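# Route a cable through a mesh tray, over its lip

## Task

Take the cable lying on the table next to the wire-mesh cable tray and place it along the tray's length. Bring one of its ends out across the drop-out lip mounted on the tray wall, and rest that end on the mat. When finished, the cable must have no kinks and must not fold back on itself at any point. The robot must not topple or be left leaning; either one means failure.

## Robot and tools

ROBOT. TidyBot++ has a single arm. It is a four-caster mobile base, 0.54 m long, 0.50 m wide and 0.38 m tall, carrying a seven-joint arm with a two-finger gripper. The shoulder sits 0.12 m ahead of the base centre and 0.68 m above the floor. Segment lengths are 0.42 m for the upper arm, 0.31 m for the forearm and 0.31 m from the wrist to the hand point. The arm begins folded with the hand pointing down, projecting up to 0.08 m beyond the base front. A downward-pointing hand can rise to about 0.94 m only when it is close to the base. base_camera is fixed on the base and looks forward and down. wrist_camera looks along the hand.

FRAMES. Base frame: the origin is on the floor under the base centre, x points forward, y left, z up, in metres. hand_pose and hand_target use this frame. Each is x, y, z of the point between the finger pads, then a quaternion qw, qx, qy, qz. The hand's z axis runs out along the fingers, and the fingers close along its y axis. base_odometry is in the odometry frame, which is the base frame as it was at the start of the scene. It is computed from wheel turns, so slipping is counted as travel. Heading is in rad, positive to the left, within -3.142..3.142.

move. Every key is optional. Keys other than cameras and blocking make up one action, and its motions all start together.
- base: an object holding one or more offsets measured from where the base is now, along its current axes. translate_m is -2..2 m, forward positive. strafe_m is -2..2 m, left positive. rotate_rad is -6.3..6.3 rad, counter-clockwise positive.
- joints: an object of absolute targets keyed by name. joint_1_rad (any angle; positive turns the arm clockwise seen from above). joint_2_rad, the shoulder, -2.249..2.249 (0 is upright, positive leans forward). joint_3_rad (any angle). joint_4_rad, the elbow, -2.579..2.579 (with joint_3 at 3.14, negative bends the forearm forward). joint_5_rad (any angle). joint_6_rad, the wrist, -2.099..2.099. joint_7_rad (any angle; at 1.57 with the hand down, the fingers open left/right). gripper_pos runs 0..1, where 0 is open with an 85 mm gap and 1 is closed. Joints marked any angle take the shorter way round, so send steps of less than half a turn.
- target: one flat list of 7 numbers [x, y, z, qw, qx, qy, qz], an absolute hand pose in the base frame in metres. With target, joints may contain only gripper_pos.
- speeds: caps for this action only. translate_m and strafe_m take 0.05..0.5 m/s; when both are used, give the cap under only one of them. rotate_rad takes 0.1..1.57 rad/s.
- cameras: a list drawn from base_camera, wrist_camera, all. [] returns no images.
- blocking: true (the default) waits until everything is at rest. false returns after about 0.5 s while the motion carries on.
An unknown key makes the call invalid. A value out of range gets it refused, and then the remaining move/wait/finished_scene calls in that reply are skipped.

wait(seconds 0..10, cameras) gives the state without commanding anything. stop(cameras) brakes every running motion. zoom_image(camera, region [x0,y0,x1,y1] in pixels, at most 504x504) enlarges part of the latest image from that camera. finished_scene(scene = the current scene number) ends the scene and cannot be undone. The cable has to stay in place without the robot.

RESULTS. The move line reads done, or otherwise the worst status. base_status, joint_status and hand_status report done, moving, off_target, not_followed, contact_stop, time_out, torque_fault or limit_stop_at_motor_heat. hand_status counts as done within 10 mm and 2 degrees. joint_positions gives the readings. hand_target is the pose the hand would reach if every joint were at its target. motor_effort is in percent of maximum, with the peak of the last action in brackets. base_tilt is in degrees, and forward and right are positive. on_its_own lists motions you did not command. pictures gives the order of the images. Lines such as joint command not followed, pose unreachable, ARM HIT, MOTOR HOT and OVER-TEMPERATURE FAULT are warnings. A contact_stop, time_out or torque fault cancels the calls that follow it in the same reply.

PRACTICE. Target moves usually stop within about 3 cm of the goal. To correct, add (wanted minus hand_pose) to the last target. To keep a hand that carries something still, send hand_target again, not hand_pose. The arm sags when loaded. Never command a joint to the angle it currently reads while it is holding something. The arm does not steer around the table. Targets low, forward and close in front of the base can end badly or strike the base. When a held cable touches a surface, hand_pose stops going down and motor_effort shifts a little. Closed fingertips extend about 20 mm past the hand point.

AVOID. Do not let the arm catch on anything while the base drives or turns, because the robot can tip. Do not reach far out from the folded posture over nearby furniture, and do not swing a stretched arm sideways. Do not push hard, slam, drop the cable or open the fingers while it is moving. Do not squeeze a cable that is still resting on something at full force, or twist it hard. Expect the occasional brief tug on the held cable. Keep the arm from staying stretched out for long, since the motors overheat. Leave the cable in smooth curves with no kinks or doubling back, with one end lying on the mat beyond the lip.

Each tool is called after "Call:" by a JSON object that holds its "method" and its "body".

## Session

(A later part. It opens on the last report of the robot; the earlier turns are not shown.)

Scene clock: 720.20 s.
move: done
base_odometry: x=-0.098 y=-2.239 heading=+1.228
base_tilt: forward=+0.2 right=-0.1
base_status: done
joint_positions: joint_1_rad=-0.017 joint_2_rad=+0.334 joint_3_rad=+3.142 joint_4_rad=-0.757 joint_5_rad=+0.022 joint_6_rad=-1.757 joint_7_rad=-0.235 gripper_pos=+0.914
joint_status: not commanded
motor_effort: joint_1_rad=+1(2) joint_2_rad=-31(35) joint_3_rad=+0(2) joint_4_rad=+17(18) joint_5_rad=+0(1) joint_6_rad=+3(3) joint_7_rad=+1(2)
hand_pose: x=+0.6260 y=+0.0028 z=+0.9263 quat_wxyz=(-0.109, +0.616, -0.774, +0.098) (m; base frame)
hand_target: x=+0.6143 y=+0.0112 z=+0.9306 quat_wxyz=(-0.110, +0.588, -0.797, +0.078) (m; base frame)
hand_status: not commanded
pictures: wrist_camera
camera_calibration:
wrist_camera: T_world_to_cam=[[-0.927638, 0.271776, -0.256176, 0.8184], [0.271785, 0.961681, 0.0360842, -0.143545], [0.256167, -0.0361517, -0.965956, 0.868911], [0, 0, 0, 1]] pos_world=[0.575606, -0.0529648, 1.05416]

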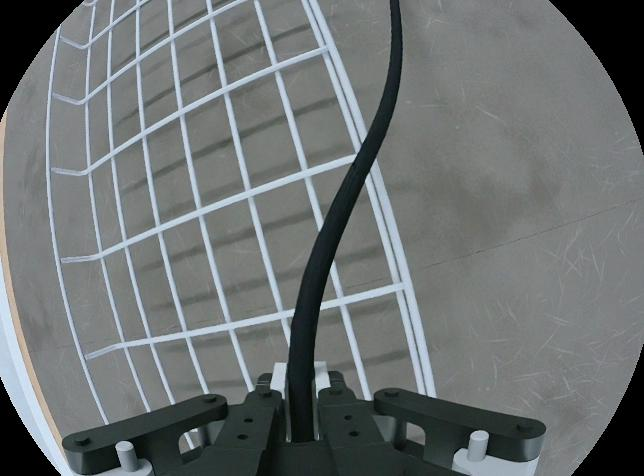

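Call:
{"method": "move", "body": {"joints": {"joint_2_rad": 0.47, "joint_4_rad": -0.865, "joint_6_rad": -1.47}, "cameras": ["wrist_camera"]}}

Call:
{"method": "move", "body": {"joints": {"gripper_pos": 0.5}, "cameras": ["wrist_camera"]}}

Scene clock: 725.77 s.
move: done
base_odometry: x=-0.098 y=-2.239 heading=+1.228
base_tilt: forward=+0.2 right=+0.0
base_status: not commanded
joint_positions: joint_1_rad=-0.017 joint_2_rad=+0.472 joint_3_rad=+3.142 joint_4_rad=-0.853 joint_5_rad=+0.022 joint_6_rad=-1.527 joint_7_rad=-0.236 gripper_pos=+0.914
joint_status: all done
motor_effort: joint_1_rad=+0(2) joint_2_rad=-36(42) joint_3_rad=-1(2) joint_4_rad=+17(20) joint_5_rad=-1(2) joint_6_rad=+3(4) joint_7_rad=+0(2)
hand_pose: x=+0.7043 y=+0.0040 z=+0.8350 quat_wxyz=(-0.107, +0.618, -0.773, +0.098) (m; base frame)
hand_target: x=+0.7179 y=+0.0133 z=+0.8366 quat_wxyz=(-0.137, +0.585, -0.793, +0.097) (m; base frame)
hand_status: not commanded
pictures: wrist_camera
camera_calibration:
wrist_camera: T_world_to_cam=[[-0.929488, 0.267419, -0.254046, 0.866852], [0.267834, 0.962878, 0.033629, -0.157857], [0.253608, -0.0367844, -0.966607, 0.763149], [0, 0, 0, 1]] pos_world=[0.654467, -0.0517435, 0.963194]

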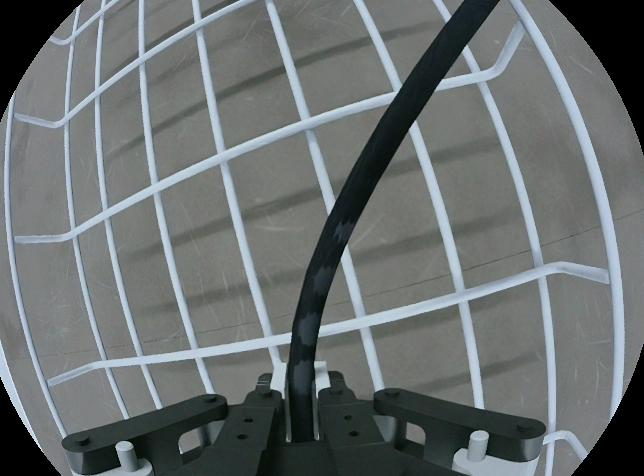

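Scene clock: 726.57 s.
move: done
base_odometry: x=-0.098 y=-2.239 heading=+1.228
base_tilt: forward=+0.1 right=-0.1
base_status: not commanded
joint_positions: joint_1_rad=-0.017 joint_2_rad=+0.472 joint_3_rad=+3.142 joint_4_rad=-0.853 joint_5_rad=+0.022 joint_6_rad=-1.524 joint_7_rad=-0.236 gripper_pos=+0.500
joint_status: all done
motor_effort: joint_1_rad=+0(1) joint_2_rad=-37(37) joint_3_rad=-1(1) joint_4_rad=+17(19) joint_5_rad=+0(1) joint_6_rad=+2(3) joint_7_rad=+1(2)
hand_pose: x=+0.7052 y=+0.0040 z=+0.8353 quat_wxyz=(-0.109, +0.618, -0.773, +0.099) (m; base frame)
hand_target: x=+0.7179 y=+0.0133 z=+0.8366 quat_wxyz=(-0.137, +0.585, -0.793, +0.097) (m; base frame)
hand_status: not commanded
pictures: wrist_camera
camera_calibration:
wrist_camera: T_world_to_cam=[[-0.928713, 0.267364, -0.256921, 0.869634], [0.267662, 0.962895, 0.0344925, -0.15873], [0.25661, -0.0367344, -0.965817, 0.760406], [0, 0, 0, 1]] pos_world=[0.654999, -0.0517351, 0.963315]

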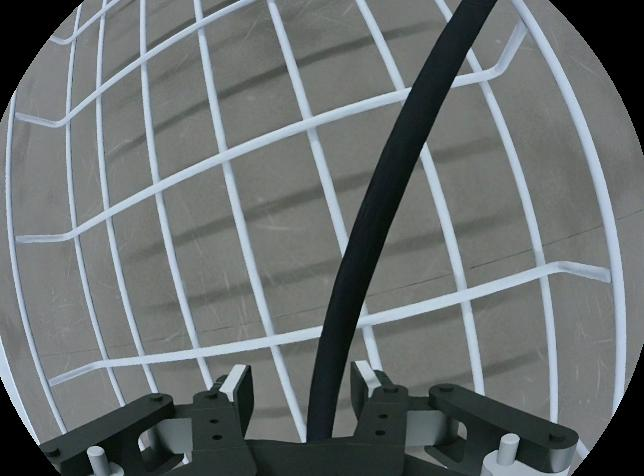

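Call:
{"method": "move", "body": {"joints": {"gripper_pos": 0.1, "joint_2_rad": 0.25, "joint_4_rad": -0.741, "joint_6_rad": -1.80}, "cameras": ["wrist_camera"]}}

Call:
{"method": "move", "body": {"base": {"translate_m": -0.12, "strafe_m": -0.38}, "speeds": {"translate_m": 0.3}, "cameras": ["wrist_camera"]}}

Scene clock: 732.83 s.
move: done
base_odometry: x=-0.098 y=-2.239 heading=+1.228
base_tilt: forward=+0.2 right=-0.2
base_status: not commanded
joint_positions: joint_1_rad=-0.017 joint_2_rad=+0.243 joint_3_rad=+3.142 joint_4_rad=-0.746 joint_5_rad=+0.022 joint_6_rad=-1.750 joint_7_rad=-0.236 gripper_pos=+0.100
joint_status: all done
motor_effort: joint_1_rad=+0(1) joint_2_rad=-27(41) joint_3_rad=-1(1) joint_4_rad=+16(19) joint_5_rad=+1(2) joint_6_rad=+3(4) joint_7_rad=+1(2)
hand_pose: x=+0.6051 y=+0.0024 z=+0.9766 quat_wxyz=(-0.152, +0.609, -0.767, +0.131) (m; base frame)
hand_target: x=+0.5929 y=+0.0108 z=+0.9693 quat_wxyz=(-0.142, +0.584, -0.793, +0.101) (m; base frame)
hand_status: not commanded
pictures: wrist_camera
camera_calibration:
wrist_camera: T_world_to_cam=[[-0.89392, 0.272839, -0.355622, 0.888669], [0.266563, 0.961445, 0.0675821, -0.166942], [0.36035, -0.0343827, -0.932183, 0.826892], [0, 0, 0, 1]] pos_world=[0.540929, -0.053527, 1.09813]

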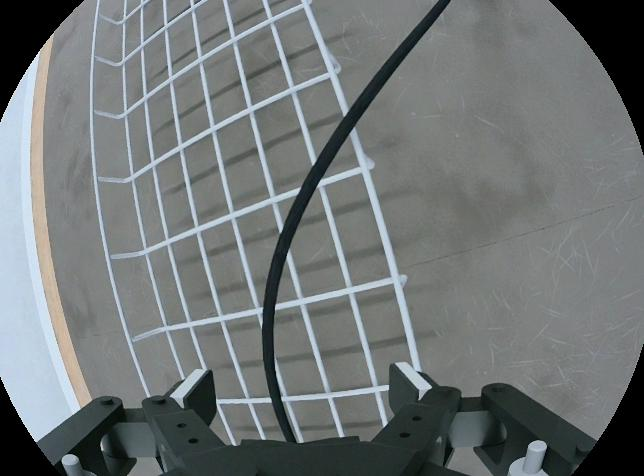

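Scene clock: 735.00 s.
move: done
base_odometry: x=+0.220 y=-2.480 heading=+1.228
base_tilt: forward=+0.2 right=-0.1
base_status: done
joint_positions: joint_1_rad=-0.017 joint_2_rad=+0.244 joint_3_rad=+3.142 joint_4_rad=-0.746 joint_5_rad=+0.022 joint_6_rad=-1.752 joint_7_rad=-0.236 gripper_pos=+0.100
joint_status: not commanded
motor_effort: joint_1_rad=+0(3) joint_2_rad=-27(29) joint_3_rad=-1(2) joint_4_rad=+16(17) joint_5_rad=+0(1) joint_6_rad=+3(4) joint_7_rad=+1(2)
hand_pose: x=+0.6047 y=+0.0028 z=+0.9761 quat_wxyz=(-0.151, +0.610, -0.767, +0.130) (m; base frame)
hand_target: x=+0.5929 y=+0.0108 z=+0.9693 quat_wxyz=(-0.142, +0.584, -0.793, +0.101) (m; base frame)
hand_status: not commanded
pictures: wrist_camera
camera_calibration:
wrist_camera: T_world_to_cam=[[-0.895001, 0.272372, -0.353251, 0.886393], [0.266134, 0.961594, 0.0671513, -0.166435], [0.357974, -0.0339116, -0.933115, 0.828882], [0, 0, 0, 1]] pos_world=[0.540898, -0.053277, 1.09774]

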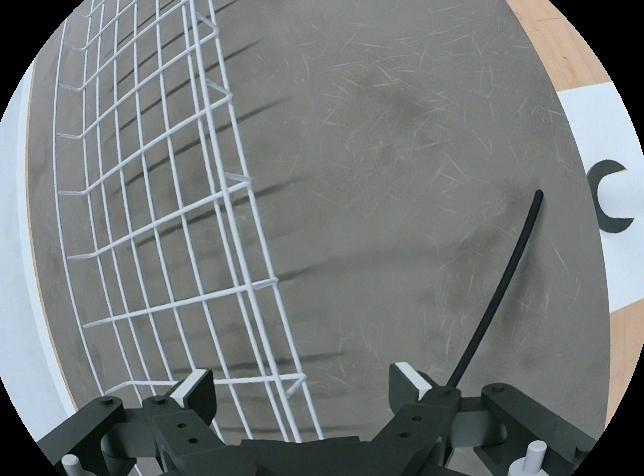

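Call:
{"method": "move", "body": {"base": {"translate_m": -0.12, "strafe_m": 0.01}, "joints": {"joint_7_rad": -0.76}, "cameras": ["wrist_camera"]}}

Scene clock: 761.73 s.
move: done
base_odometry: x=+0.170 y=-2.590 heading=+1.228
base_tilt: forward=+0.2 right=+0.0
base_status: done
joint_positions: joint_1_rad=-0.017 joint_2_rad=+0.241 joint_3_rad=+3.142 joint_4_rad=-0.746 joint_5_rad=+0.022 joint_6_rad=-1.757 joint_7_rad=-0.675 gripper_pos=+0.100
joint_status: all done
motor_effort: joint_1_rad=+0(1) joint_2_rad=-27(31) joint_3_rad=-1(1) joint_4_rad=+16(17) joint_5_rad=+0(1) joint_6_rad=+3(4) joint_7_rad=+1(2)
hand_pose: x=+0.6022 y=+0.0027 z=+0.9770 quat_wxyz=(-0.175, +0.428, -0.882, +0.094) (m; base frame)
hand_target: x=+0.5929 y=+0.0108 z=+0.9693 quat_wxyz=(-0.161, +0.397, -0.901, +0.067) (m; base frame)
hand_status: not commanded
pictures: wrist_camera
camera_calibration:
wrist_camera: T_world_to_cam=[[-0.702909, 0.655297, -0.276595, 0.69289], [0.618151, 0.755167, 0.218204, -0.524796], [0.351864, -0.0176003, -0.935886, 0.836996], [0, 0, 0, 1]] pos_world=[0.516933, -0.0430085, 1.0895]

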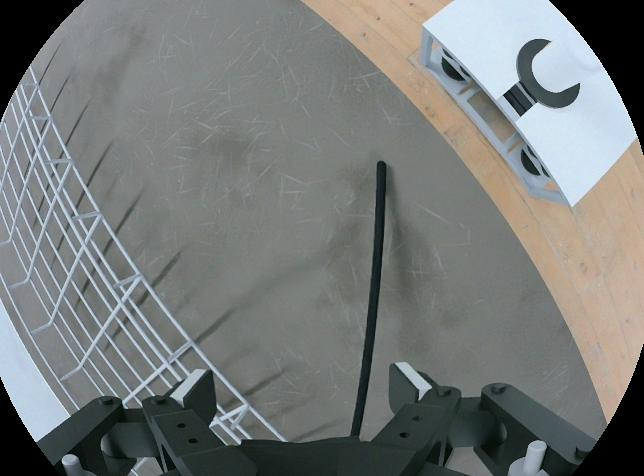

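Call:
{"method": "move", "body": {"base": {"strafe_m": -0.022}, "joints": {"joint_2_rad": 0.378, "joint_4_rad": -1.045, "joint_6_rad": -1.72, "joint_7_rad": -0.83, "gripper_pos": 0.0}, "cameras": ["wrist_camera"]}}

Scene clock: 779.67 s.
move: done
base_odometry: x=+0.191 y=-2.598 heading=+1.228
base_tilt: forward=+0.2 right=-0.1
base_status: done
joint_positions: joint_1_rad=-0.016 joint_2_rad=+0.378 joint_3_rad=+3.143 joint_4_rad=-1.029 joint_5_rad=+0.022 joint_6_rad=-1.757 joint_7_rad=-0.743 gripper_pos=+0.000
joint_status: all done
motor_effort: joint_1_rad=+0(4) joint_2_rad=-32(35) joint_3_rad=-1(2) joint_4_rad=+16(19) joint_5_rad=+1(2) joint_6_rad=+0(3) joint_7_rad=+0(2)
hand_pose: x=+0.5774 y=+0.0016 z=+0.8128 quat_wxyz=(+0.015, +0.407, -0.913, +0.006) (m; base frame)
hand_target: x=+0.5847 y=+0.0107 z=+0.8079 quat_wxyz=(+0.001, +0.371, -0.929, +0.000) (m; base frame)
hand_status: not commanded
pictures: wrist_camera
camera_calibration:
wrist_camera: T_world_to_cam=[[-0.707759, 0.705894, 0.0281326, 0.385849], [0.703779, 0.707982, -0.0587967, -0.297026], [-0.0614216, -0.0218148, -0.997873, 0.981061], [0, 0, 0, 1]] pos_world=[0.542387, -0.0406777, 0.950656]

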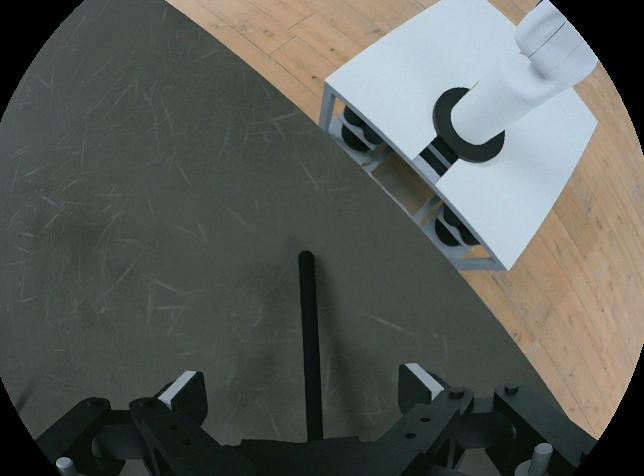

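Call:
{"method": "move", "body": {"joints": {"joint_2_rad": 0.378, "joint_4_rad": -1.262, "joint_6_rad": -1.48}, "cameras": ["wrist_camera"]}}

Scene clock: 788.87 s.
move: done
base_odometry: x=+0.191 y=-2.598 heading=+1.228
base_tilt: forward=+0.2 right=-0.1
base_status: not commanded
joint_positions: joint_1_rad=-0.016 joint_2_rad=+0.378 joint_3_rad=+3.143 joint_4_rad=-1.241 joint_5_rad=+0.022 joint_6_rad=-1.537 joint_7_rad=-0.744 gripper_pos=+0.000
joint_status: all done
motor_effort: joint_1_rad=+0(1) joint_2_rad=-33(34) joint_3_rad=-1(1) joint_4_rad=+17(18) joint_5_rad=+1(1) joint_6_rad=-1(1) joint_7_rad=+0(1)
hand_pose: x=+0.5837 y=+0.0015 z=+0.7463 quat_wxyz=(+0.011, +0.409, -0.913, +0.007) (m; base frame)
hand_target: x=+0.5945 y=+0.0109 z=+0.7399 quat_wxyz=(-0.010, +0.371, -0.928, +0.004) (m; base frame)
hand_status: not commanded
pictures: wrist_camera
camera_calibration:
wrist_camera: T_world_to_cam=[[-0.710486, 0.703354, 0.0224123, 0.398086], [0.701677, 0.710493, -0.0533812, -0.308165], [-0.0534697, -0.0222004, -0.998323, 0.910762], [0, 0, 0, 1]] pos_world=[0.547765, -0.0408271, 0.883862]

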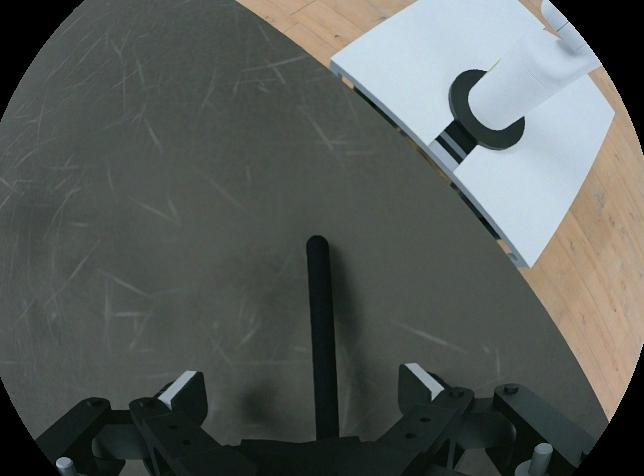

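Call:
{"method": "move", "body": {"base": {"strafe_m": 0.011}, "joints": {"gripper_pos": 0.5}, "cameras": ["wrist_camera"]}}

Call:
{"method": "move", "body": {"joints": {"gripper_pos": 0.95}, "cameras": ["wrist_camera"]}}

Scene clock: 797.13 s.
move: done
base_odometry: x=+0.181 y=-2.594 heading=+1.228
base_tilt: forward=+0.2 right=-0.1
base_status: done
joint_positions: joint_1_rad=-0.022 joint_2_rad=+0.378 joint_3_rad=+3.142 joint_4_rad=-1.242 joint_5_rad=+0.022 joint_6_rad=-1.532 joint_7_rad=-0.744 gripper_pos=+0.500
joint_status: all done
motor_effort: joint_1_rad=+0(3) joint_2_rad=-32(33) joint_3_rad=-1(2) joint_4_rad=+16(17) joint_5_rad=+1(1) joint_6_rad=+0(1) joint_7_rad=+1(1)
hand_pose: x=+0.5852 y=+0.0048 z=+0.7463 quat_wxyz=(+0.009, +0.412, -0.911, +0.008) (m; base frame)
hand_target: x=+0.5945 y=+0.0109 z=+0.7399 quat_wxyz=(-0.010, +0.371, -0.928, +0.004) (m; base frame)
hand_status: not commanded
pictures: wrist_camera
camera_calibration:
wrist_camera: T_world_to_cam=[[-0.715446, 0.698402, 0.0192693, 0.40209], [0.696979, 0.715362, -0.0497798, -0.31143], [-0.0485508, -0.0221844, -0.998574, 0.908225], [0, 0, 0, 1]] pos_world=[0.548829, -0.0378871, 0.883679]

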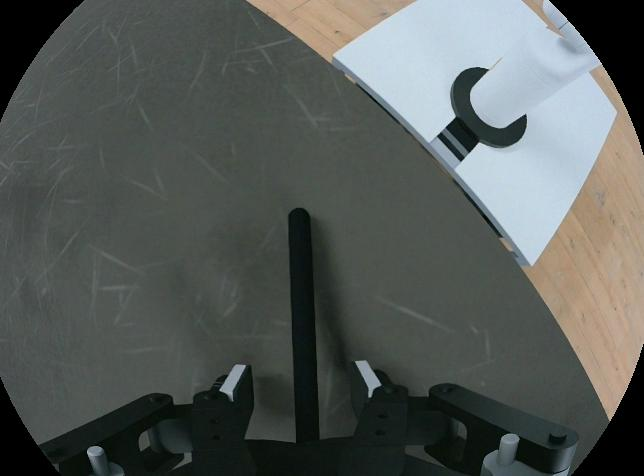

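Scene clock: 797.93 s.
move: done
base_odometry: x=+0.181 y=-2.594 heading=+1.228
base_tilt: forward=+0.2 right=-0.1
base_status: not commanded
joint_positions: joint_1_rad=-0.022 joint_2_rad=+0.378 joint_3_rad=+3.142 joint_4_rad=-1.242 joint_5_rad=+0.022 joint_6_rad=-1.532 joint_7_rad=-0.744 gripper_pos=+0.926
joint_status: all done
motor_effort: joint_1_rad=+0(1) joint_2_rad=-33(33) joint_3_rad=-1(1) joint_4_rad=+17(17) joint_5_rad=+1(1) joint_6_rad=+0(1) joint_7_rad=+1(2)
hand_pose: x=+0.5853 y=+0.0048 z=+0.7463 quat_wxyz=(+0.009, +0.412, -0.911, +0.008) (m; base frame)
hand_target: x=+0.5945 y=+0.0109 z=+0.7399 quat_wxyz=(-0.010, +0.371, -0.928, +0.004) (m; base frame)
hand_status: not commanded
pictures: wrist_camera
camera_calibration:
wrist_camera: T_world_to_cam=[[-0.715414, 0.698441, 0.0190757, 0.402275], [0.697031, 0.715324, -0.0495831, -0.311668], [-0.0482762, -0.022176, -0.998588, 0.908068], [0, 0, 0, 1]] pos_world=[0.548874, -0.0378839, 0.883659]

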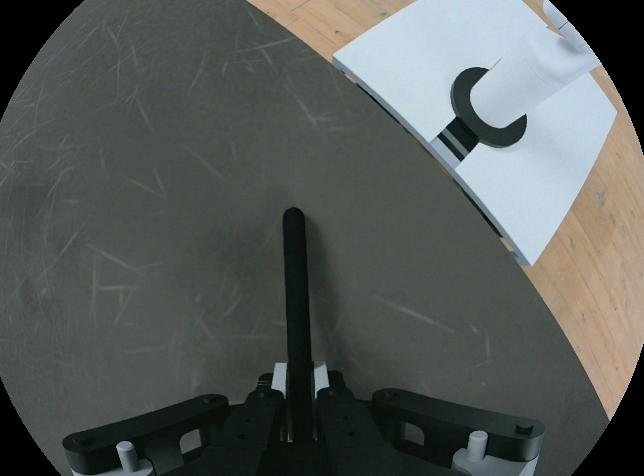

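Call:
{"method": "move", "body": {"joints": {"joint_2_rad": 0.33, "joint_4_rad": -0.741, "joint_6_rad": -1.80, "gripper_pos": 0.98}, "cameras": ["wrist_camera"]}}

Call:
{"method": "move", "body": {"base": {"translate_m": 0.24, "strafe_m": -0.13}, "speeds": {"translate_m": 0.15}, "joints": {"joint_7_rad": -0.05, "gripper_pos": 0.98}, "cameras": ["wrist_camera"]}}

Scene clock: 808.20 s.
move: off_target
base_odometry: x=+0.181 y=-2.594 heading=+1.228
base_tilt: forward=+0.2 right=-0.1
base_status: not commanded
joint_positions: joint_1_rad=-0.022 joint_2_rad=+0.341 joint_3_rad=+3.142 joint_4_rad=-0.758 joint_5_rad=+0.022 joint_6_rad=-1.749 joint_7_rad=-0.745 gripper_pos=+0.926
joint_status: gripper_pos off_target (ended at +0.926, target +0.980); the others done
motor_effort: joint_1_rad=+0(1) joint_2_rad=-31(35) joint_3_rad=-1(1) joint_4_rad=+16(18) joint_5_rad=+0(1) joint_6_rad=+2(3) joint_7_rad=+1(2)
hand_pose: x=+0.6297 y=+0.0059 z=+0.9235 quat_wxyz=(-0.131, +0.404, -0.903, +0.067) (m; base frame)
hand_target: x=+0.6143 y=+0.0112 z=+0.9305 quat_wxyz=(-0.126, +0.368, -0.920, +0.048) (m; base frame)
hand_status: not commanded
pictures: wrist_camera
camera_calibration:
wrist_camera: T_world_to_cam=[[-0.685865, 0.702475, -0.190046, 0.604435], [0.682458, 0.71155, 0.167178, -0.525652], [0.252666, -0.0150373, -0.967437, 0.868879], [0, 0, 0, 1]] pos_world=[0.553761, -0.0375074, 1.04333]

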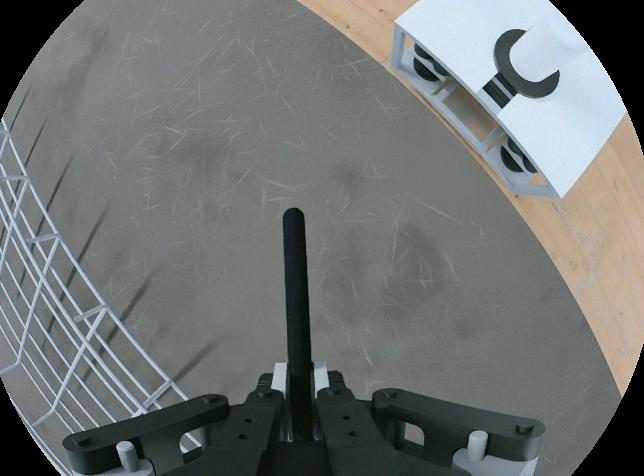

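Scene clock: 810.60 s.
move: off_target
base_odometry: x=+0.384 y=-2.411 heading=+1.227
base_tilt: forward=+0.2 right=-0.1
base_status: done
joint_positions: joint_1_rad=-0.021 joint_2_rad=+0.335 joint_3_rad=+3.142 joint_4_rad=-0.757 joint_5_rad=+0.022 joint_6_rad=-1.755 joint_7_rad=-0.128 gripper_pos=+0.926
joint_status: gripper_pos off_target (ended at +0.926, target +0.980); the others done
motor_effort: joint_1_rad=+0(3) joint_2_rad=-31(35) joint_3_rad=+0(2) joint_4_rad=+16(18) joint_5_rad=+0(2) joint_6_rad=+2(3) joint_7_rad=+1(2)
hand_pose: x=+0.6265 y=+0.0054 z=+0.9263 quat_wxyz=(-0.104, +0.659, -0.738, +0.104) (m; base frame)
hand_target: x=+0.6143 y=+0.0112 z=+0.9305 quat_wxyz=(-0.099, +0.690, -0.711, +0.092) (m; base frame)
hand_status: not commanded
pictures: wrist_camera
camera_calibration:
wrist_camera: T_world_to_cam=[[-0.951231, 0.162287, -0.262341, 0.839245], [0.166489, 0.986023, 0.00628916, -0.0527626], [0.259695, -0.0376944, -0.964955, 0.865826], [0, 0, 0, 1]] pos_world=[0.582249, -0.051537, 1.05598]

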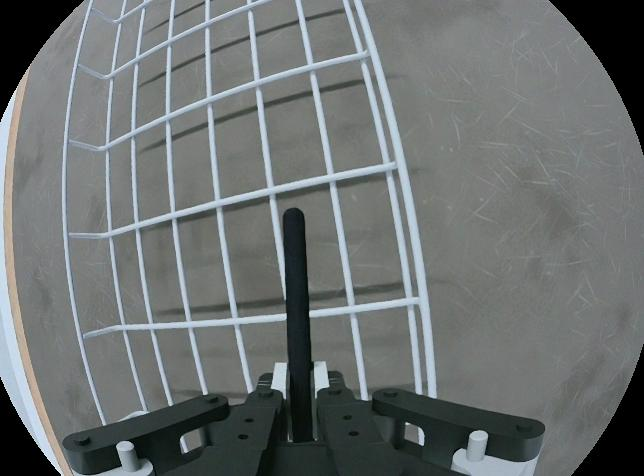

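Call:
{"method": "move", "body": {"joints": {"joint_2_rad": 0.47, "joint_4_rad": -0.865, "joint_6_rad": -1.47}, "cameras": ["wrist_camera"]}}

Call:
{"method": "move", "body": {"joints": {"gripper_pos": 0.5}, "cameras": ["wrist_camera"]}}

Scene clock: 815.30 s.
move: done
base_odometry: x=+0.384 y=-2.411 heading=+1.227
base_tilt: forward=+0.2 right=-0.1
base_status: not commanded
joint_positions: joint_1_rad=-0.021 joint_2_rad=+0.475 joint_3_rad=+3.142 joint_4_rad=-0.854 joint_5_rad=+0.022 joint_6_rad=-1.524 joint_7_rad=-0.128 gripper_pos=+0.926
joint_status: all done
motor_effort: joint_1_rad=+0(1) joint_2_rad=-37(43) joint_3_rad=-1(2) joint_4_rad=+18(20) joint_5_rad=+1(2) joint_6_rad=+2(4) joint_7_rad=+0(2)
hand_pose: x=+0.7051 y=+0.0069 z=+0.8326 quat_wxyz=(-0.102, +0.661, -0.737, +0.102) (m; base frame)
hand_target: x=+0.7179 y=+0.0133 z=+0.8366 quat_wxyz=(-0.123, +0.687, -0.708, +0.114) (m; base frame)
hand_status: not commanded
pictures: wrist_camera
camera_calibration:
wrist_camera: T_world_to_cam=[[-0.953733, 0.157316, -0.256211, 0.885913], [0.161902, 0.986802, 0.00323458, -0.0610096], [0.253338, -0.0383961, -0.966615, 0.760884], [0, 0, 0, 1]] pos_world=[0.662041, -0.049949, 0.96266]

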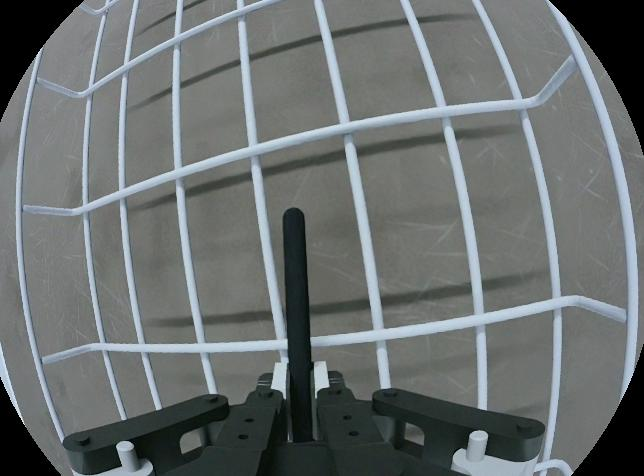

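Scene clock: 816.10 s.
move: done
base_odometry: x=+0.384 y=-2.411 heading=+1.227
base_tilt: forward=+0.2 right=-0.1
base_status: not commanded
joint_positions: joint_1_rad=-0.021 joint_2_rad=+0.475 joint_3_rad=+3.142 joint_4_rad=-0.854 joint_5_rad=+0.022 joint_6_rad=-1.524 joint_7_rad=-0.128 gripper_pos=+0.500
joint_status: all done
motor_effort: joint_1_rad=+0(1) joint_2_rad=-37(38) joint_3_rad=-1(1) joint_4_rad=+18(18) joint_5_rad=+0(1) joint_6_rad=+2(2) joint_7_rad=+1(1)
hand_pose: x=+0.7052 y=+0.0069 z=+0.8326 quat_wxyz=(-0.102, +0.661, -0.737, +0.102) (m; base frame)
hand_target: x=+0.7179 y=+0.0133 z=+0.8366 quat_wxyz=(-0.123, +0.687, -0.708, +0.114) (m; base frame)
hand_status: not commanded
pictures: wrist_camera
camera_calibration:
wrist_camera: T_world_to_cam=[[-0.953703, 0.157314, -0.256327, 0.886025], [0.161899, 0.986802, 0.00325618, -0.0610322], [0.253456, -0.0383936, -0.966585, 0.760777], [0, 0, 0, 1]] pos_world=[0.662062, -0.0499486, 0.962666]

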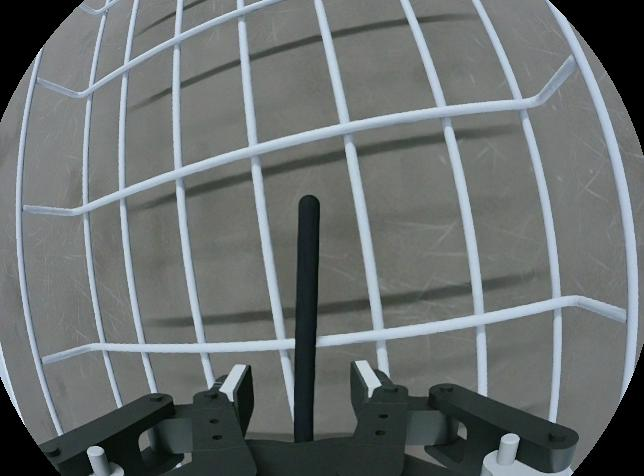

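Call:
{"method": "move", "body": {"joints": {"gripper_pos": 0.1, "joint_2_rad": 0.25, "joint_4_rad": -0.741, "joint_6_rad": -1.80}, "cameras": []}}

Call:
{"method": "move", "body": {"base": {"translate_m": -0.10, "strafe_m": 0.55}, "joints": {"joint_2_rad": -0.1, "joint_4_rad": -1.0, "joint_6_rad": -1.7, "joint_7_rad": 1.57}, "cameras": ["wrist_camera"]}}

Call:
{"method": "move", "body": {"base": {"strafe_m": 0.65}, "cameras": ["wrist_camera"]}}

Scene clock: 825.67 s.
move: done
base_odometry: x=+0.384 y=-2.411 heading=+1.227
base_tilt: forward=+0.2 right=-0.1
base_status: not commanded
joint_positions: joint_1_rad=-0.021 joint_2_rad=+0.243 joint_3_rad=+3.142 joint_4_rad=-0.746 joint_5_rad=+0.022 joint_6_rad=-1.750 joint_7_rad=-0.128 gripper_pos=+0.100
joint_status: all done
motor_effort: joint_1_rad=+0(1) joint_2_rad=-27(41) joint_3_rad=-1(1) joint_4_rad=+16(20) joint_5_rad=+1(1) joint_6_rad=+2(4) joint_7_rad=+1(2)
hand_pose: x=+0.6050 y=+0.0049 z=+0.9766 quat_wxyz=(-0.145, +0.652, -0.731, +0.138) (m; base frame)
hand_target: x=+0.5929 y=+0.0108 z=+0.9694 quat_wxyz=(-0.128, +0.686, -0.707, +0.119) (m; base frame)
hand_status: not commanded
pictures: none
No camera images: "cameras" was empty.

Scene clock: 828.13 s.
move: done
base_odometry: x=-0.168 y=-2.320 heading=+1.227
base_tilt: forward=+0.2 right=-0.1
base_status: done
joint_positions: joint_1_rad=-0.020 joint_2_rad=-0.098 joint_3_rad=+3.142 joint_4_rad=-0.979 joint_5_rad=+0.022 joint_6_rad=-1.750 joint_7_rad=+1.483 gripper_pos=+0.100
joint_status: all done
motor_effort: joint_1_rad=+0(3) joint_2_rad=-14(30) joint_3_rad=+0(3) joint_4_rad=+16(17) joint_5_rad=+0(1) joint_6_rad=+4(5) joint_7_rad=+1(2)
hand_pose: x=+0.4726 y=+0.0017 z=+1.0293 quat_wxyz=(-0.004, +0.967, -0.038, +0.253) (m; base frame)
hand_target: x=+0.4836 y=+0.0086 z=+1.0291 quat_wxyz=(-0.003, +0.964, +0.009, +0.267) (m; base frame)
hand_status: not commanded
pictures: wrist_camera
camera_calibration:
wrist_camera: T_world_to_cam=[[-0.128745, -0.991308, -0.0270811, 0.0916079], [-0.850783, 0.124443, -0.51057, 0.990097], [0.509502, -0.0426935, -0.859409, 0.778286], [0, 0, 0, 1]] pos_world=[0.457613, 0.000828893, 1.17686]

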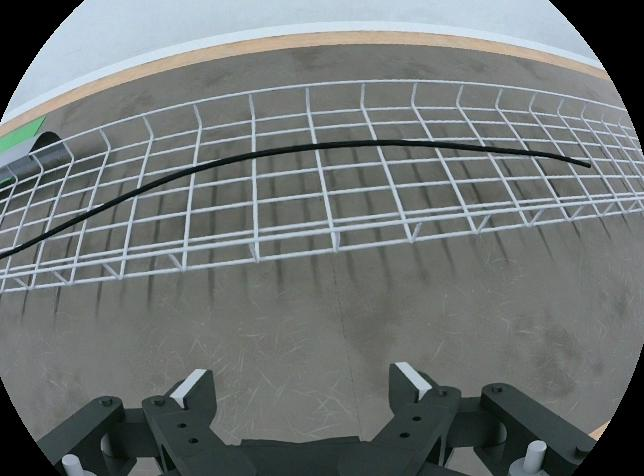

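Scene clock: 830.73 s.
move: done
base_odometry: x=-0.780 y=-2.101 heading=+1.228
base_tilt: forward=+0.2 right=-0.2
base_status: done
joint_positions: joint_1_rad=-0.020 joint_2_rad=-0.098 joint_3_rad=+3.142 joint_4_rad=-0.979 joint_5_rad=+0.022 joint_6_rad=-1.750 joint_7_rad=+1.484 gripper_pos=+0.100
joint_status: not commanded
motor_effort: joint_1_rad=+0(2) joint_2_rad=-13(15) joint_3_rad=+0(2) joint_4_rad=+16(16) joint_5_rad=+0(2) joint_6_rad=+4(5) joint_7_rad=+1(2)
hand_pose: x=+0.4726 y=+0.0017 z=+1.0292 quat_wxyz=(-0.004, +0.967, -0.037, +0.253) (m; base frame)
hand_target: x=+0.4836 y=+0.0086 z=+1.0291 quat_wxyz=(-0.003, +0.964, +0.009, +0.267) (m; base frame)
hand_status: not commanded
pictures: wrist_camera
camera_calibration:
wrist_camera: T_world_to_cam=[[-0.127531, -0.991486, -0.026282, 0.0901332], [-0.85099, 0.122993, -0.510577, 0.990192], [0.509462, -0.0427485, -0.85943, 0.778296], [0, 0, 0, 1]] pos_world=[0.457626, 0.000849792, 1.17683]

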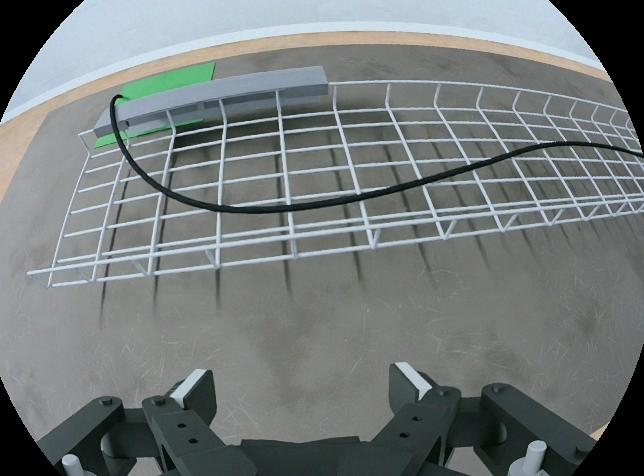

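Call:
{"method": "zoom_image", "body": {"camera": "wrist_camera", "region": [30, 50, 350, 290]}}

Scaled by 1.575.

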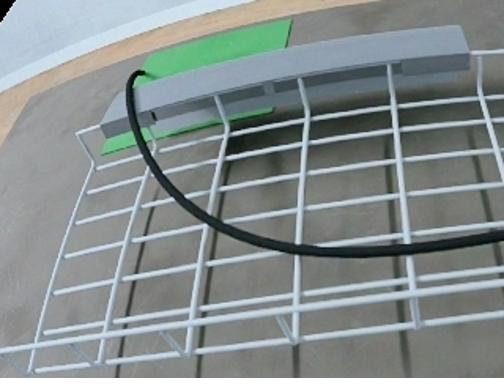

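Call:
{"method": "move", "body": {"base": {"translate_m": 0.10, "strafe_m": 0.30}, "joints": {"joint_2_rad": 0.5, "joint_4_rad": -0.5, "joint_6_rad": -1.5}, "cameras": ["wrist_camera"]}}

Scene clock: 852.63 s.
move: done
base_odometry: x=-1.029 y=-1.906 heading=+1.228
base_tilt: forward=+0.2 right=-0.1
base_status: done
joint_positions: joint_1_rad=-0.023 joint_2_rad=+0.499 joint_3_rad=+3.141 joint_4_rad=-0.516 joint_5_rad=+0.022 joint_6_rad=-1.558 joint_7_rad=+1.485 gripper_pos=+0.100
joint_status: all done
motor_effort: joint_1_rad=+0(3) joint_2_rad=-37(42) joint_3_rad=-1(2) joint_4_rad=+16(19) joint_5_rad=+0(2) joint_6_rad=+5(5) joint_7_rad=+1(2)
hand_pose: x=+0.7548 y=+0.0099 z=+0.9550 quat_wxyz=(-0.005, +0.959, -0.033, +0.281) (m; base frame)
hand_target: x=+0.7714 y=+0.0144 z=+0.9715 quat_wxyz=(-0.003, +0.949, +0.009, +0.315) (m; base frame)
hand_status: not commanded
pictures: wrist_camera
camera_calibration:
wrist_camera: T_world_to_cam=[[-0.117931, -0.992491, -0.0324774, 0.130966], [-0.821321, 0.11587, -0.558575, 1.2149], [0.558144, -0.0391989, -0.828818, 0.505088], [0, 0, 0, 1]] pos_world=[0.731358, 0.00901013, 1.10149]

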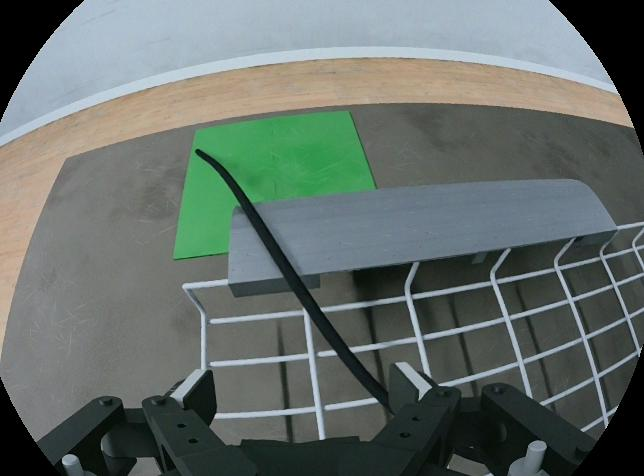

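Call:
{"method": "zoom_image", "body": {"camera": "wrist_camera", "region": [140, 90, 420, 320]}}

Scaled by 1.800.

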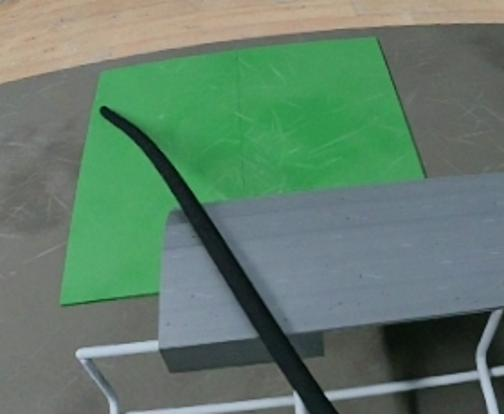

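Call:
{"method": "move", "body": {"base": {"translate_m": -0.16}, "joints": {"joint_2_rad": -0.2, "joint_4_rad": -1.3, "joint_6_rad": -1.7, "gripper_pos": 0.5}, "cameras": []}}

Call:
{"method": "move", "body": {"base": {"strafe_m": 0.97}, "cameras": ["base_camera", "wrist_camera"]}}

Scene clock: 876.73 s.
move: done
base_odometry: x=-1.083 y=-2.057 heading=+1.228
base_tilt: forward=+0.2 right=-0.1
base_status: done
joint_positions: joint_1_rad=-0.023 joint_2_rad=-0.188 joint_3_rad=+3.141 joint_4_rad=-1.278 joint_5_rad=+0.022 joint_6_rad=-1.650 joint_7_rad=+1.485 gripper_pos=+0.500
joint_status: all done
motor_effort: joint_1_rad=+0(2) joint_2_rad=-11(43) joint_3_rad=+0(1) joint_4_rad=+17(20) joint_5_rad=+0(1) joint_6_rad=+3(5) joint_7_rad=+0(2)
hand_pose: x=+0.4407 y=+0.0023 z=+0.9540 quat_wxyz=(-0.001, +0.979, -0.034, +0.200) (m; base frame)
hand_target: x=+0.4198 y=+0.0074 z=+0.9435 quat_wxyz=(-0.002, +0.985, +0.009, +0.170) (m; base frame)
hand_status: not commanded
pictures: none
No camera images: "cameras" was empty.

Scene clock: 879.93 s.
move: done
base_odometry: x=-1.997 y=-1.731 heading=+1.229
base_tilt: forward=+0.1 right=-0.1
base_status: done
joint_positions: joint_1_rad=-0.023 joint_2_rad=-0.189 joint_3_rad=+3.141 joint_4_rad=-1.279 joint_5_rad=+0.022 joint_6_rad=-1.651 joint_7_rad=+1.485 gripper_pos=+0.500
joint_status: not commanded
motor_effort: joint_1_rad=+0(2) joint_2_rad=-11(13) joint_3_rad=+0(3) joint_4_rad=+16(18) joint_5_rad=-1(2) joint_6_rad=+3(4) joint_7_rad=+1(2)
hand_pose: x=+0.4400 y=+0.0021 z=+0.9540 quat_wxyz=(-0.001, +0.979, -0.034, +0.199) (m; base frame)
hand_target: x=+0.4198 y=+0.0074 z=+0.9435 quat_wxyz=(-0.002, +0.985, +0.009, +0.170) (m; base frame)
hand_status: not commanded
pictures: base_camera, wrist_camera
camera_calibration:
wrist_camera: T_world_to_cam=[[-0.123879, -0.992259, -0.00876523, 0.0661615], [-0.902719, 0.116359, -0.414197, 0.854805], [0.412011, -0.0433978, -0.910145, 0.821584], [0, 0, 0, 1]] pos_world=[0.441343, 0.00183985, 1.1024]

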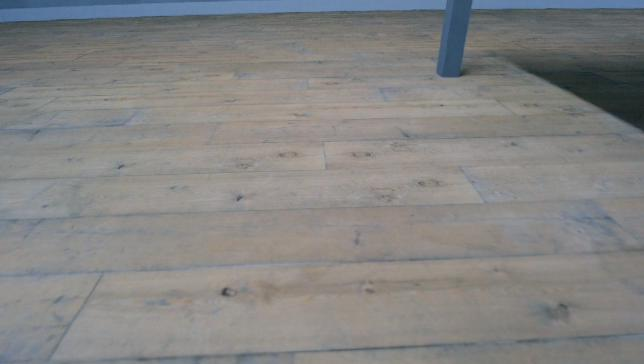

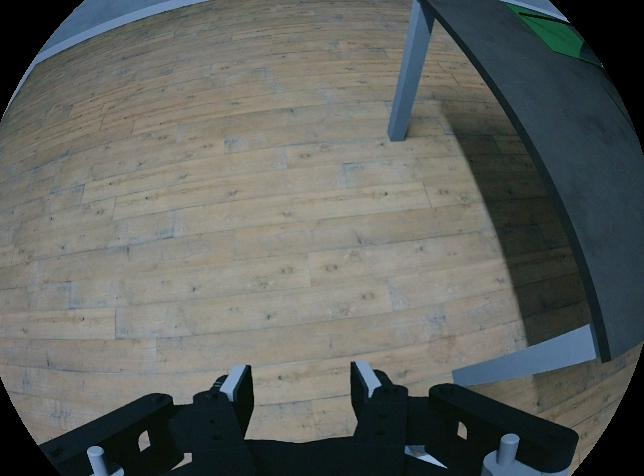

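Call:
{"method": "move", "body": {"base": {"translate_m": 1.93}, "cameras": []}}

Call:
{"method": "move", "body": {"base": {"strafe_m": -0.91, "rotate_rad": 3.141}, "cameras": ["wrist_camera"]}}

Scene clock: 894.30 s.
move: done
base_odometry: x=-1.350 y=+0.087 heading=+1.230
base_tilt: forward=+0.1 right=-0.1
base_status: done
joint_positions: joint_1_rad=-0.023 joint_2_rad=-0.197 joint_3_rad=+3.141 joint_4_rad=-1.280 joint_5_rad=+0.022 joint_6_rad=-1.655 joint_7_rad=+1.485 gripper_pos=+0.500
joint_status: not commanded
motor_effort: joint_1_rad=+0(1) joint_2_rad=-11(14) joint_3_rad=+0(1) joint_4_rad=+17(18) joint_5_rad=+0(1) joint_6_rad=+3(4) joint_7_rad=+1(2)
hand_pose: x=+0.4367 y=+0.0021 z=+0.9556 quat_wxyz=(-0.001, +0.979, -0.034, +0.201) (m; base frame)
hand_target: x=+0.4198 y=+0.0074 z=+0.9435 quat_wxyz=(-0.002, +0.985, +0.009, +0.170) (m; base frame)
hand_status: not commanded
pictures: none
No camera images: "cameras" was empty.

Scene clock: 898.17 s.
move: done
base_odometry: x=-0.492 y=-0.217 heading=-1.913
base_tilt: forward=+0.2 right=-0.1
base_status: done
joint_positions: joint_1_rad=-0.023 joint_2_rad=-0.197 joint_3_rad=+3.140 joint_4_rad=-1.280 joint_5_rad=+0.022 joint_6_rad=-1.655 joint_7_rad=+1.485 gripper_pos=+0.500
joint_status: not commanded
motor_effort: joint_1_rad=+0(2) joint_2_rad=-11(13) joint_3_rad=+0(2) joint_4_rad=+17(18) joint_5_rad=+0(2) joint_6_rad=+3(3) joint_7_rad=+0(2)
hand_pose: x=+0.4366 y=+0.0023 z=+0.9556 quat_wxyz=(-0.001, +0.979, -0.034, +0.201) (m; base frame)
hand_target: x=+0.4198 y=+0.0074 z=+0.9435 quat_wxyz=(-0.002, +0.985, +0.009, +0.170) (m; base frame)
hand_status: not commanded
pictures: wrist_camera
camera_calibration:
wrist_camera: T_world_to_cam=[[-0.123298, -0.992328, -0.0090694, 0.0659269], [-0.901629, 0.115837, -0.41671, 0.854267], [0.414564, -0.0432024, -0.908994, 0.822171], [0, 0, 0, 1]] pos_world=[0.437519, 0.0019848, 1.10393]

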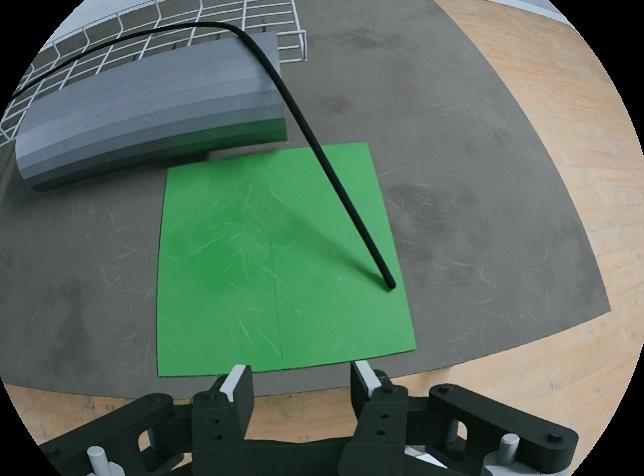

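Call:
{"method": "move", "body": {"base": {"strafe_m": -0.082}, "joints": {"joint_2_rad": 0.437, "joint_4_rad": -0.96, "joint_6_rad": -1.80, "joint_7_rad": 2.0, "gripper_pos": 0.0}, "cameras": ["wrist_camera"]}}

Scene clock: 923.60 s.
move: done
base_odometry: x=-0.569 y=-0.190 heading=-1.912
base_tilt: forward=+0.2 right=-0.1
base_status: done
joint_positions: joint_1_rad=-0.021 joint_2_rad=+0.431 joint_3_rad=+3.142 joint_4_rad=-0.977 joint_5_rad=+0.022 joint_6_rad=-1.745 joint_7_rad=+1.911 gripper_pos=+0.000
joint_status: all done
motor_effort: joint_1_rad=+1(2) joint_2_rad=-34(37) joint_3_rad=-1(2) joint_4_rad=+16(18) joint_5_rad=+0(2) joint_6_rad=+0(5) joint_7_rad=+1(2)
hand_pose: x=+0.6013 y=+0.0049 z=+0.8040 quat_wxyz=(+0.010, +0.984, +0.178, -0.007) (m; base frame)
hand_target: x=+0.5893 y=+0.0107 z=+0.8066 quat_wxyz=(-0.006, +0.975, +0.223, -0.027) (m; base frame)
hand_status: not commanded
pictures: wrist_camera
camera_calibration:
wrist_camera: T_world_to_cam=[[0.302083, -0.952212, 0.0451357, -0.212086], [-0.952997, -0.302812, -0.0101234, 0.645346], [0.0233072, -0.0399561, -0.99893, 0.923736], [0, 0, 0, 1]] pos_world=[0.65755, 0.0303764, 0.938853]

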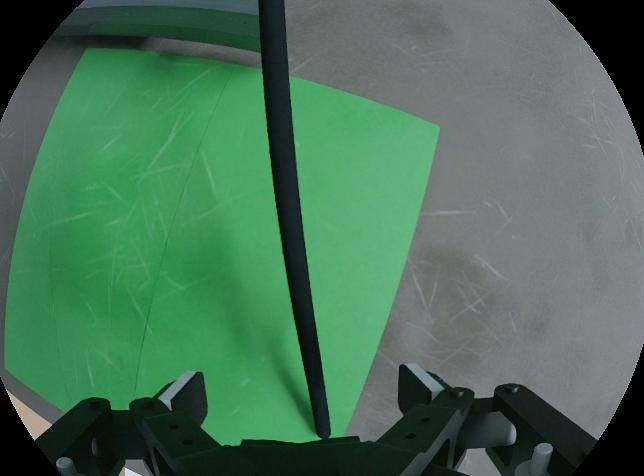

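Call:
{"method": "move", "body": {"joints": {"joint_2_rad": 0.424, "joint_4_rad": -1.192, "joint_6_rad": -1.50, "joint_7_rad": 2.1}, "cameras": ["wrist_camera"]}}

Scene clock: 934.27 s.
move: done
base_odometry: x=-0.569 y=-0.190 heading=-1.912
base_tilt: forward=+0.2 right=-0.1
base_status: not commanded
joint_positions: joint_1_rad=-0.021 joint_2_rad=+0.431 joint_3_rad=+3.142 joint_4_rad=-1.172 joint_5_rad=+0.022 joint_6_rad=-1.555 joint_7_rad=+2.013 gripper_pos=+0.000
joint_status: all done
motor_effort: joint_1_rad=+0(1) joint_2_rad=-35(36) joint_3_rad=-1(1) joint_4_rad=+17(18) joint_5_rad=+0(1) joint_6_rad=-1(1) joint_7_rad=+0(2)
hand_pose: x=+0.6039 y=+0.0049 z=+0.7431 quat_wxyz=(+0.009, +0.973, +0.230, -0.010) (m; base frame)
hand_target: x=+0.6140 y=+0.0112 z=+0.7399 quat_wxyz=(+0.003, +0.962, +0.271, +0.012) (m; base frame)
hand_status: not commanded
pictures: wrist_camera
camera_calibration:
wrist_camera: T_world_to_cam=[[0.400891, -0.915168, 0.041893, -0.267624], [-0.915891, -0.401404, -0.00427771, 0.620947], [0.0207308, -0.0366546, -0.999113, 0.864511], [0, 0, 0, 1]] pos_world=[0.658086, 0.0360177, 0.877612]

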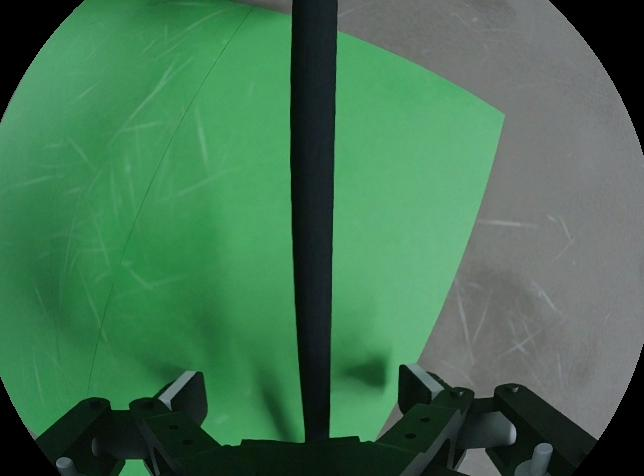

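Call:
{"method": "move", "body": {"joints": {"gripper_pos": 0.5}, "cameras": []}}

Call:
{"method": "move", "body": {"joints": {"gripper_pos": 0.95}, "cameras": ["wrist_camera"]}}

Scene clock: 938.50 s.
move: done
base_odometry: x=-0.569 y=-0.190 heading=-1.912
base_tilt: forward=+0.2 right=-0.1
base_status: not commanded
joint_positions: joint_1_rad=-0.021 joint_2_rad=+0.430 joint_3_rad=+3.142 joint_4_rad=-1.172 joint_5_rad=+0.021 joint_6_rad=-1.552 joint_7_rad=+2.014 gripper_pos=+0.500
joint_status: all done
motor_effort: joint_1_rad=+0(1) joint_2_rad=-34(35) joint_3_rad=-1(1) joint_4_rad=+16(17) joint_5_rad=+0(1) joint_6_rad=+0(1) joint_7_rad=+1(2)
hand_pose: x=+0.6046 y=+0.0049 z=+0.7434 quat_wxyz=(+0.009, +0.973, +0.230, -0.008) (m; base frame)
hand_target: x=+0.6140 y=+0.0112 z=+0.7399 quat_wxyz=(+0.003, +0.962, +0.271, +0.012) (m; base frame)
hand_status: not commanded
pictures: none
No camera images: "cameras" was empty.

Scene clock: 939.30 s.
move: off_target
base_odometry: x=-0.569 y=-0.190 heading=-1.912
base_tilt: forward=+0.1 right=-0.1
base_status: not commanded
joint_positions: joint_1_rad=-0.021 joint_2_rad=+0.425 joint_3_rad=+3.142 joint_4_rad=-1.172 joint_5_rad=+0.021 joint_6_rad=-1.552 joint_7_rad=+2.014 gripper_pos=+0.915
joint_status: gripper_pos off_target (ended at +0.915, target +0.950)
motor_effort: joint_1_rad=+1(1) joint_2_rad=-32(33) joint_3_rad=+0(1) joint_4_rad=+16(16) joint_5_rad=+1(2) joint_6_rad=+0(1) joint_7_rad=+1(2)
hand_pose: x=+0.6043 y=+0.0050 z=+0.7458 quat_wxyz=(+0.010, +0.973, +0.230, -0.006) (m; base frame)
hand_target: x=+0.6140 y=+0.0112 z=+0.7399 quat_wxyz=(+0.003, +0.962, +0.271, +0.012) (m; base frame)
hand_status: not commanded
pictures: wrist_camera
camera_calibration:
wrist_camera: T_world_to_cam=[[0.402188, -0.914464, 0.0447223, -0.270693], [-0.915094, -0.403058, -0.0121323, 0.626776], [0.0291202, -0.0360456, -0.998926, 0.862071], [0, 0, 0, 1]] pos_world=[0.657325, 0.0361615, 0.880855]

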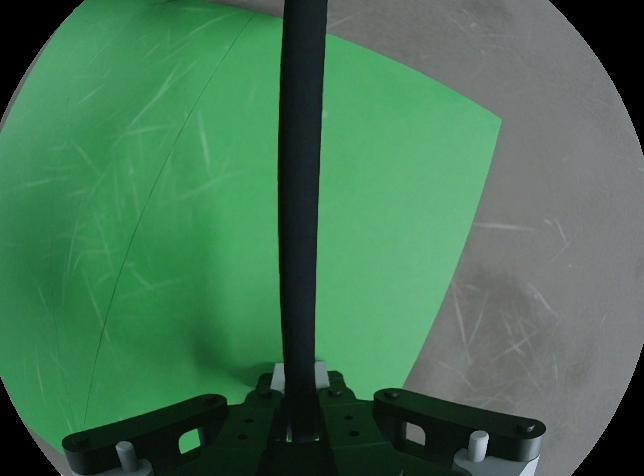

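Call:
{"method": "move", "body": {"joints": {"joint_2_rad": 0.437, "joint_4_rad": -0.96, "joint_6_rad": -1.80, "gripper_pos": 0.98}, "cameras": []}}

Call:
{"method": "move", "body": {"base": {"strafe_m": 0.13, "translate_m": -0.01}, "speeds": {"strafe_m": 0.1}, "joints": {"joint_7_rad": 1.7, "gripper_pos": 0.98}, "cameras": ["wrist_camera"]}}

Scene clock: 962.20 s.
move: off_target
base_odometry: x=-0.569 y=-0.190 heading=-1.912
base_tilt: forward=+0.2 right=-0.1
base_status: not commanded
joint_positions: joint_1_rad=-0.021 joint_2_rad=+0.429 joint_3_rad=+3.142 joint_4_rad=-0.976 joint_5_rad=+0.021 joint_6_rad=-1.744 joint_7_rad=+2.014 gripper_pos=+0.915
joint_status: gripper_pos off_target (ended at +0.915, target +0.980); the others done
motor_effort: joint_1_rad=+0(1) joint_2_rad=-34(36) joint_3_rad=-1(1) joint_4_rad=+17(19) joint_5_rad=+0(2) joint_6_rad=+0(1) joint_7_rad=+1(2)
hand_pose: x=+0.6019 y=+0.0050 z=+0.8053 quat_wxyz=(+0.010, +0.973, +0.228, -0.005) (m; base frame)
hand_target: x=+0.5893 y=+0.0107 z=+0.8066 quat_wxyz=(-0.007, +0.962, +0.271, -0.027) (m; base frame)
hand_status: not commanded
pictures: none
No camera images: "cameras" was empty.

Scene clock: 964.07 s.
move: off_target
base_odometry: x=-0.443 y=-0.224 heading=-1.911
base_tilt: forward=+0.3 right=-0.2
base_status: done
joint_positions: joint_1_rad=-0.021 joint_2_rad=+0.429 joint_3_rad=+3.142 joint_4_rad=-0.975 joint_5_rad=+0.021 joint_6_rad=-1.749 joint_7_rad=+1.752 gripper_pos=+0.915
joint_status: gripper_pos off_target (ended at +0.915, target +0.980); the others done
motor_effort: joint_1_rad=+0(3) joint_2_rad=-35(35) joint_3_rad=-1(2) joint_4_rad=+17(17) joint_5_rad=+0(1) joint_6_rad=+0(1) joint_7_rad=+1(2)
hand_pose: x=+0.6002 y=+0.0048 z=+0.8054 quat_wxyz=(+0.010, +0.995, +0.099, -0.007) (m; base frame)
hand_target: x=+0.5893 y=+0.0107 z=+0.8066 quat_wxyz=(-0.002, +0.997, +0.074, -0.028) (m; base frame)
hand_status: not commanded
pictures: wrist_camera
camera_calibration:
wrist_camera: T_world_to_cam=[[0.146941, -0.988019, 0.0471948, -0.120307], [-0.988954, -0.147683, -0.0126211, 0.667182], [0.0194397, -0.0448189, -0.998806, 0.927417], [0, 0, 0, 1]] pos_world=[0.659461, 0.0212317, 0.940408]

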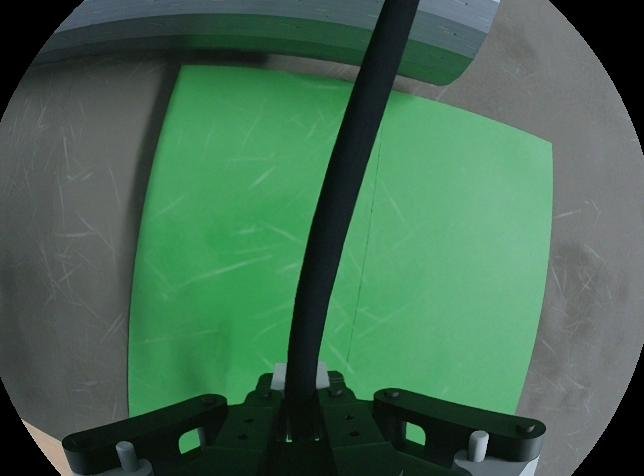

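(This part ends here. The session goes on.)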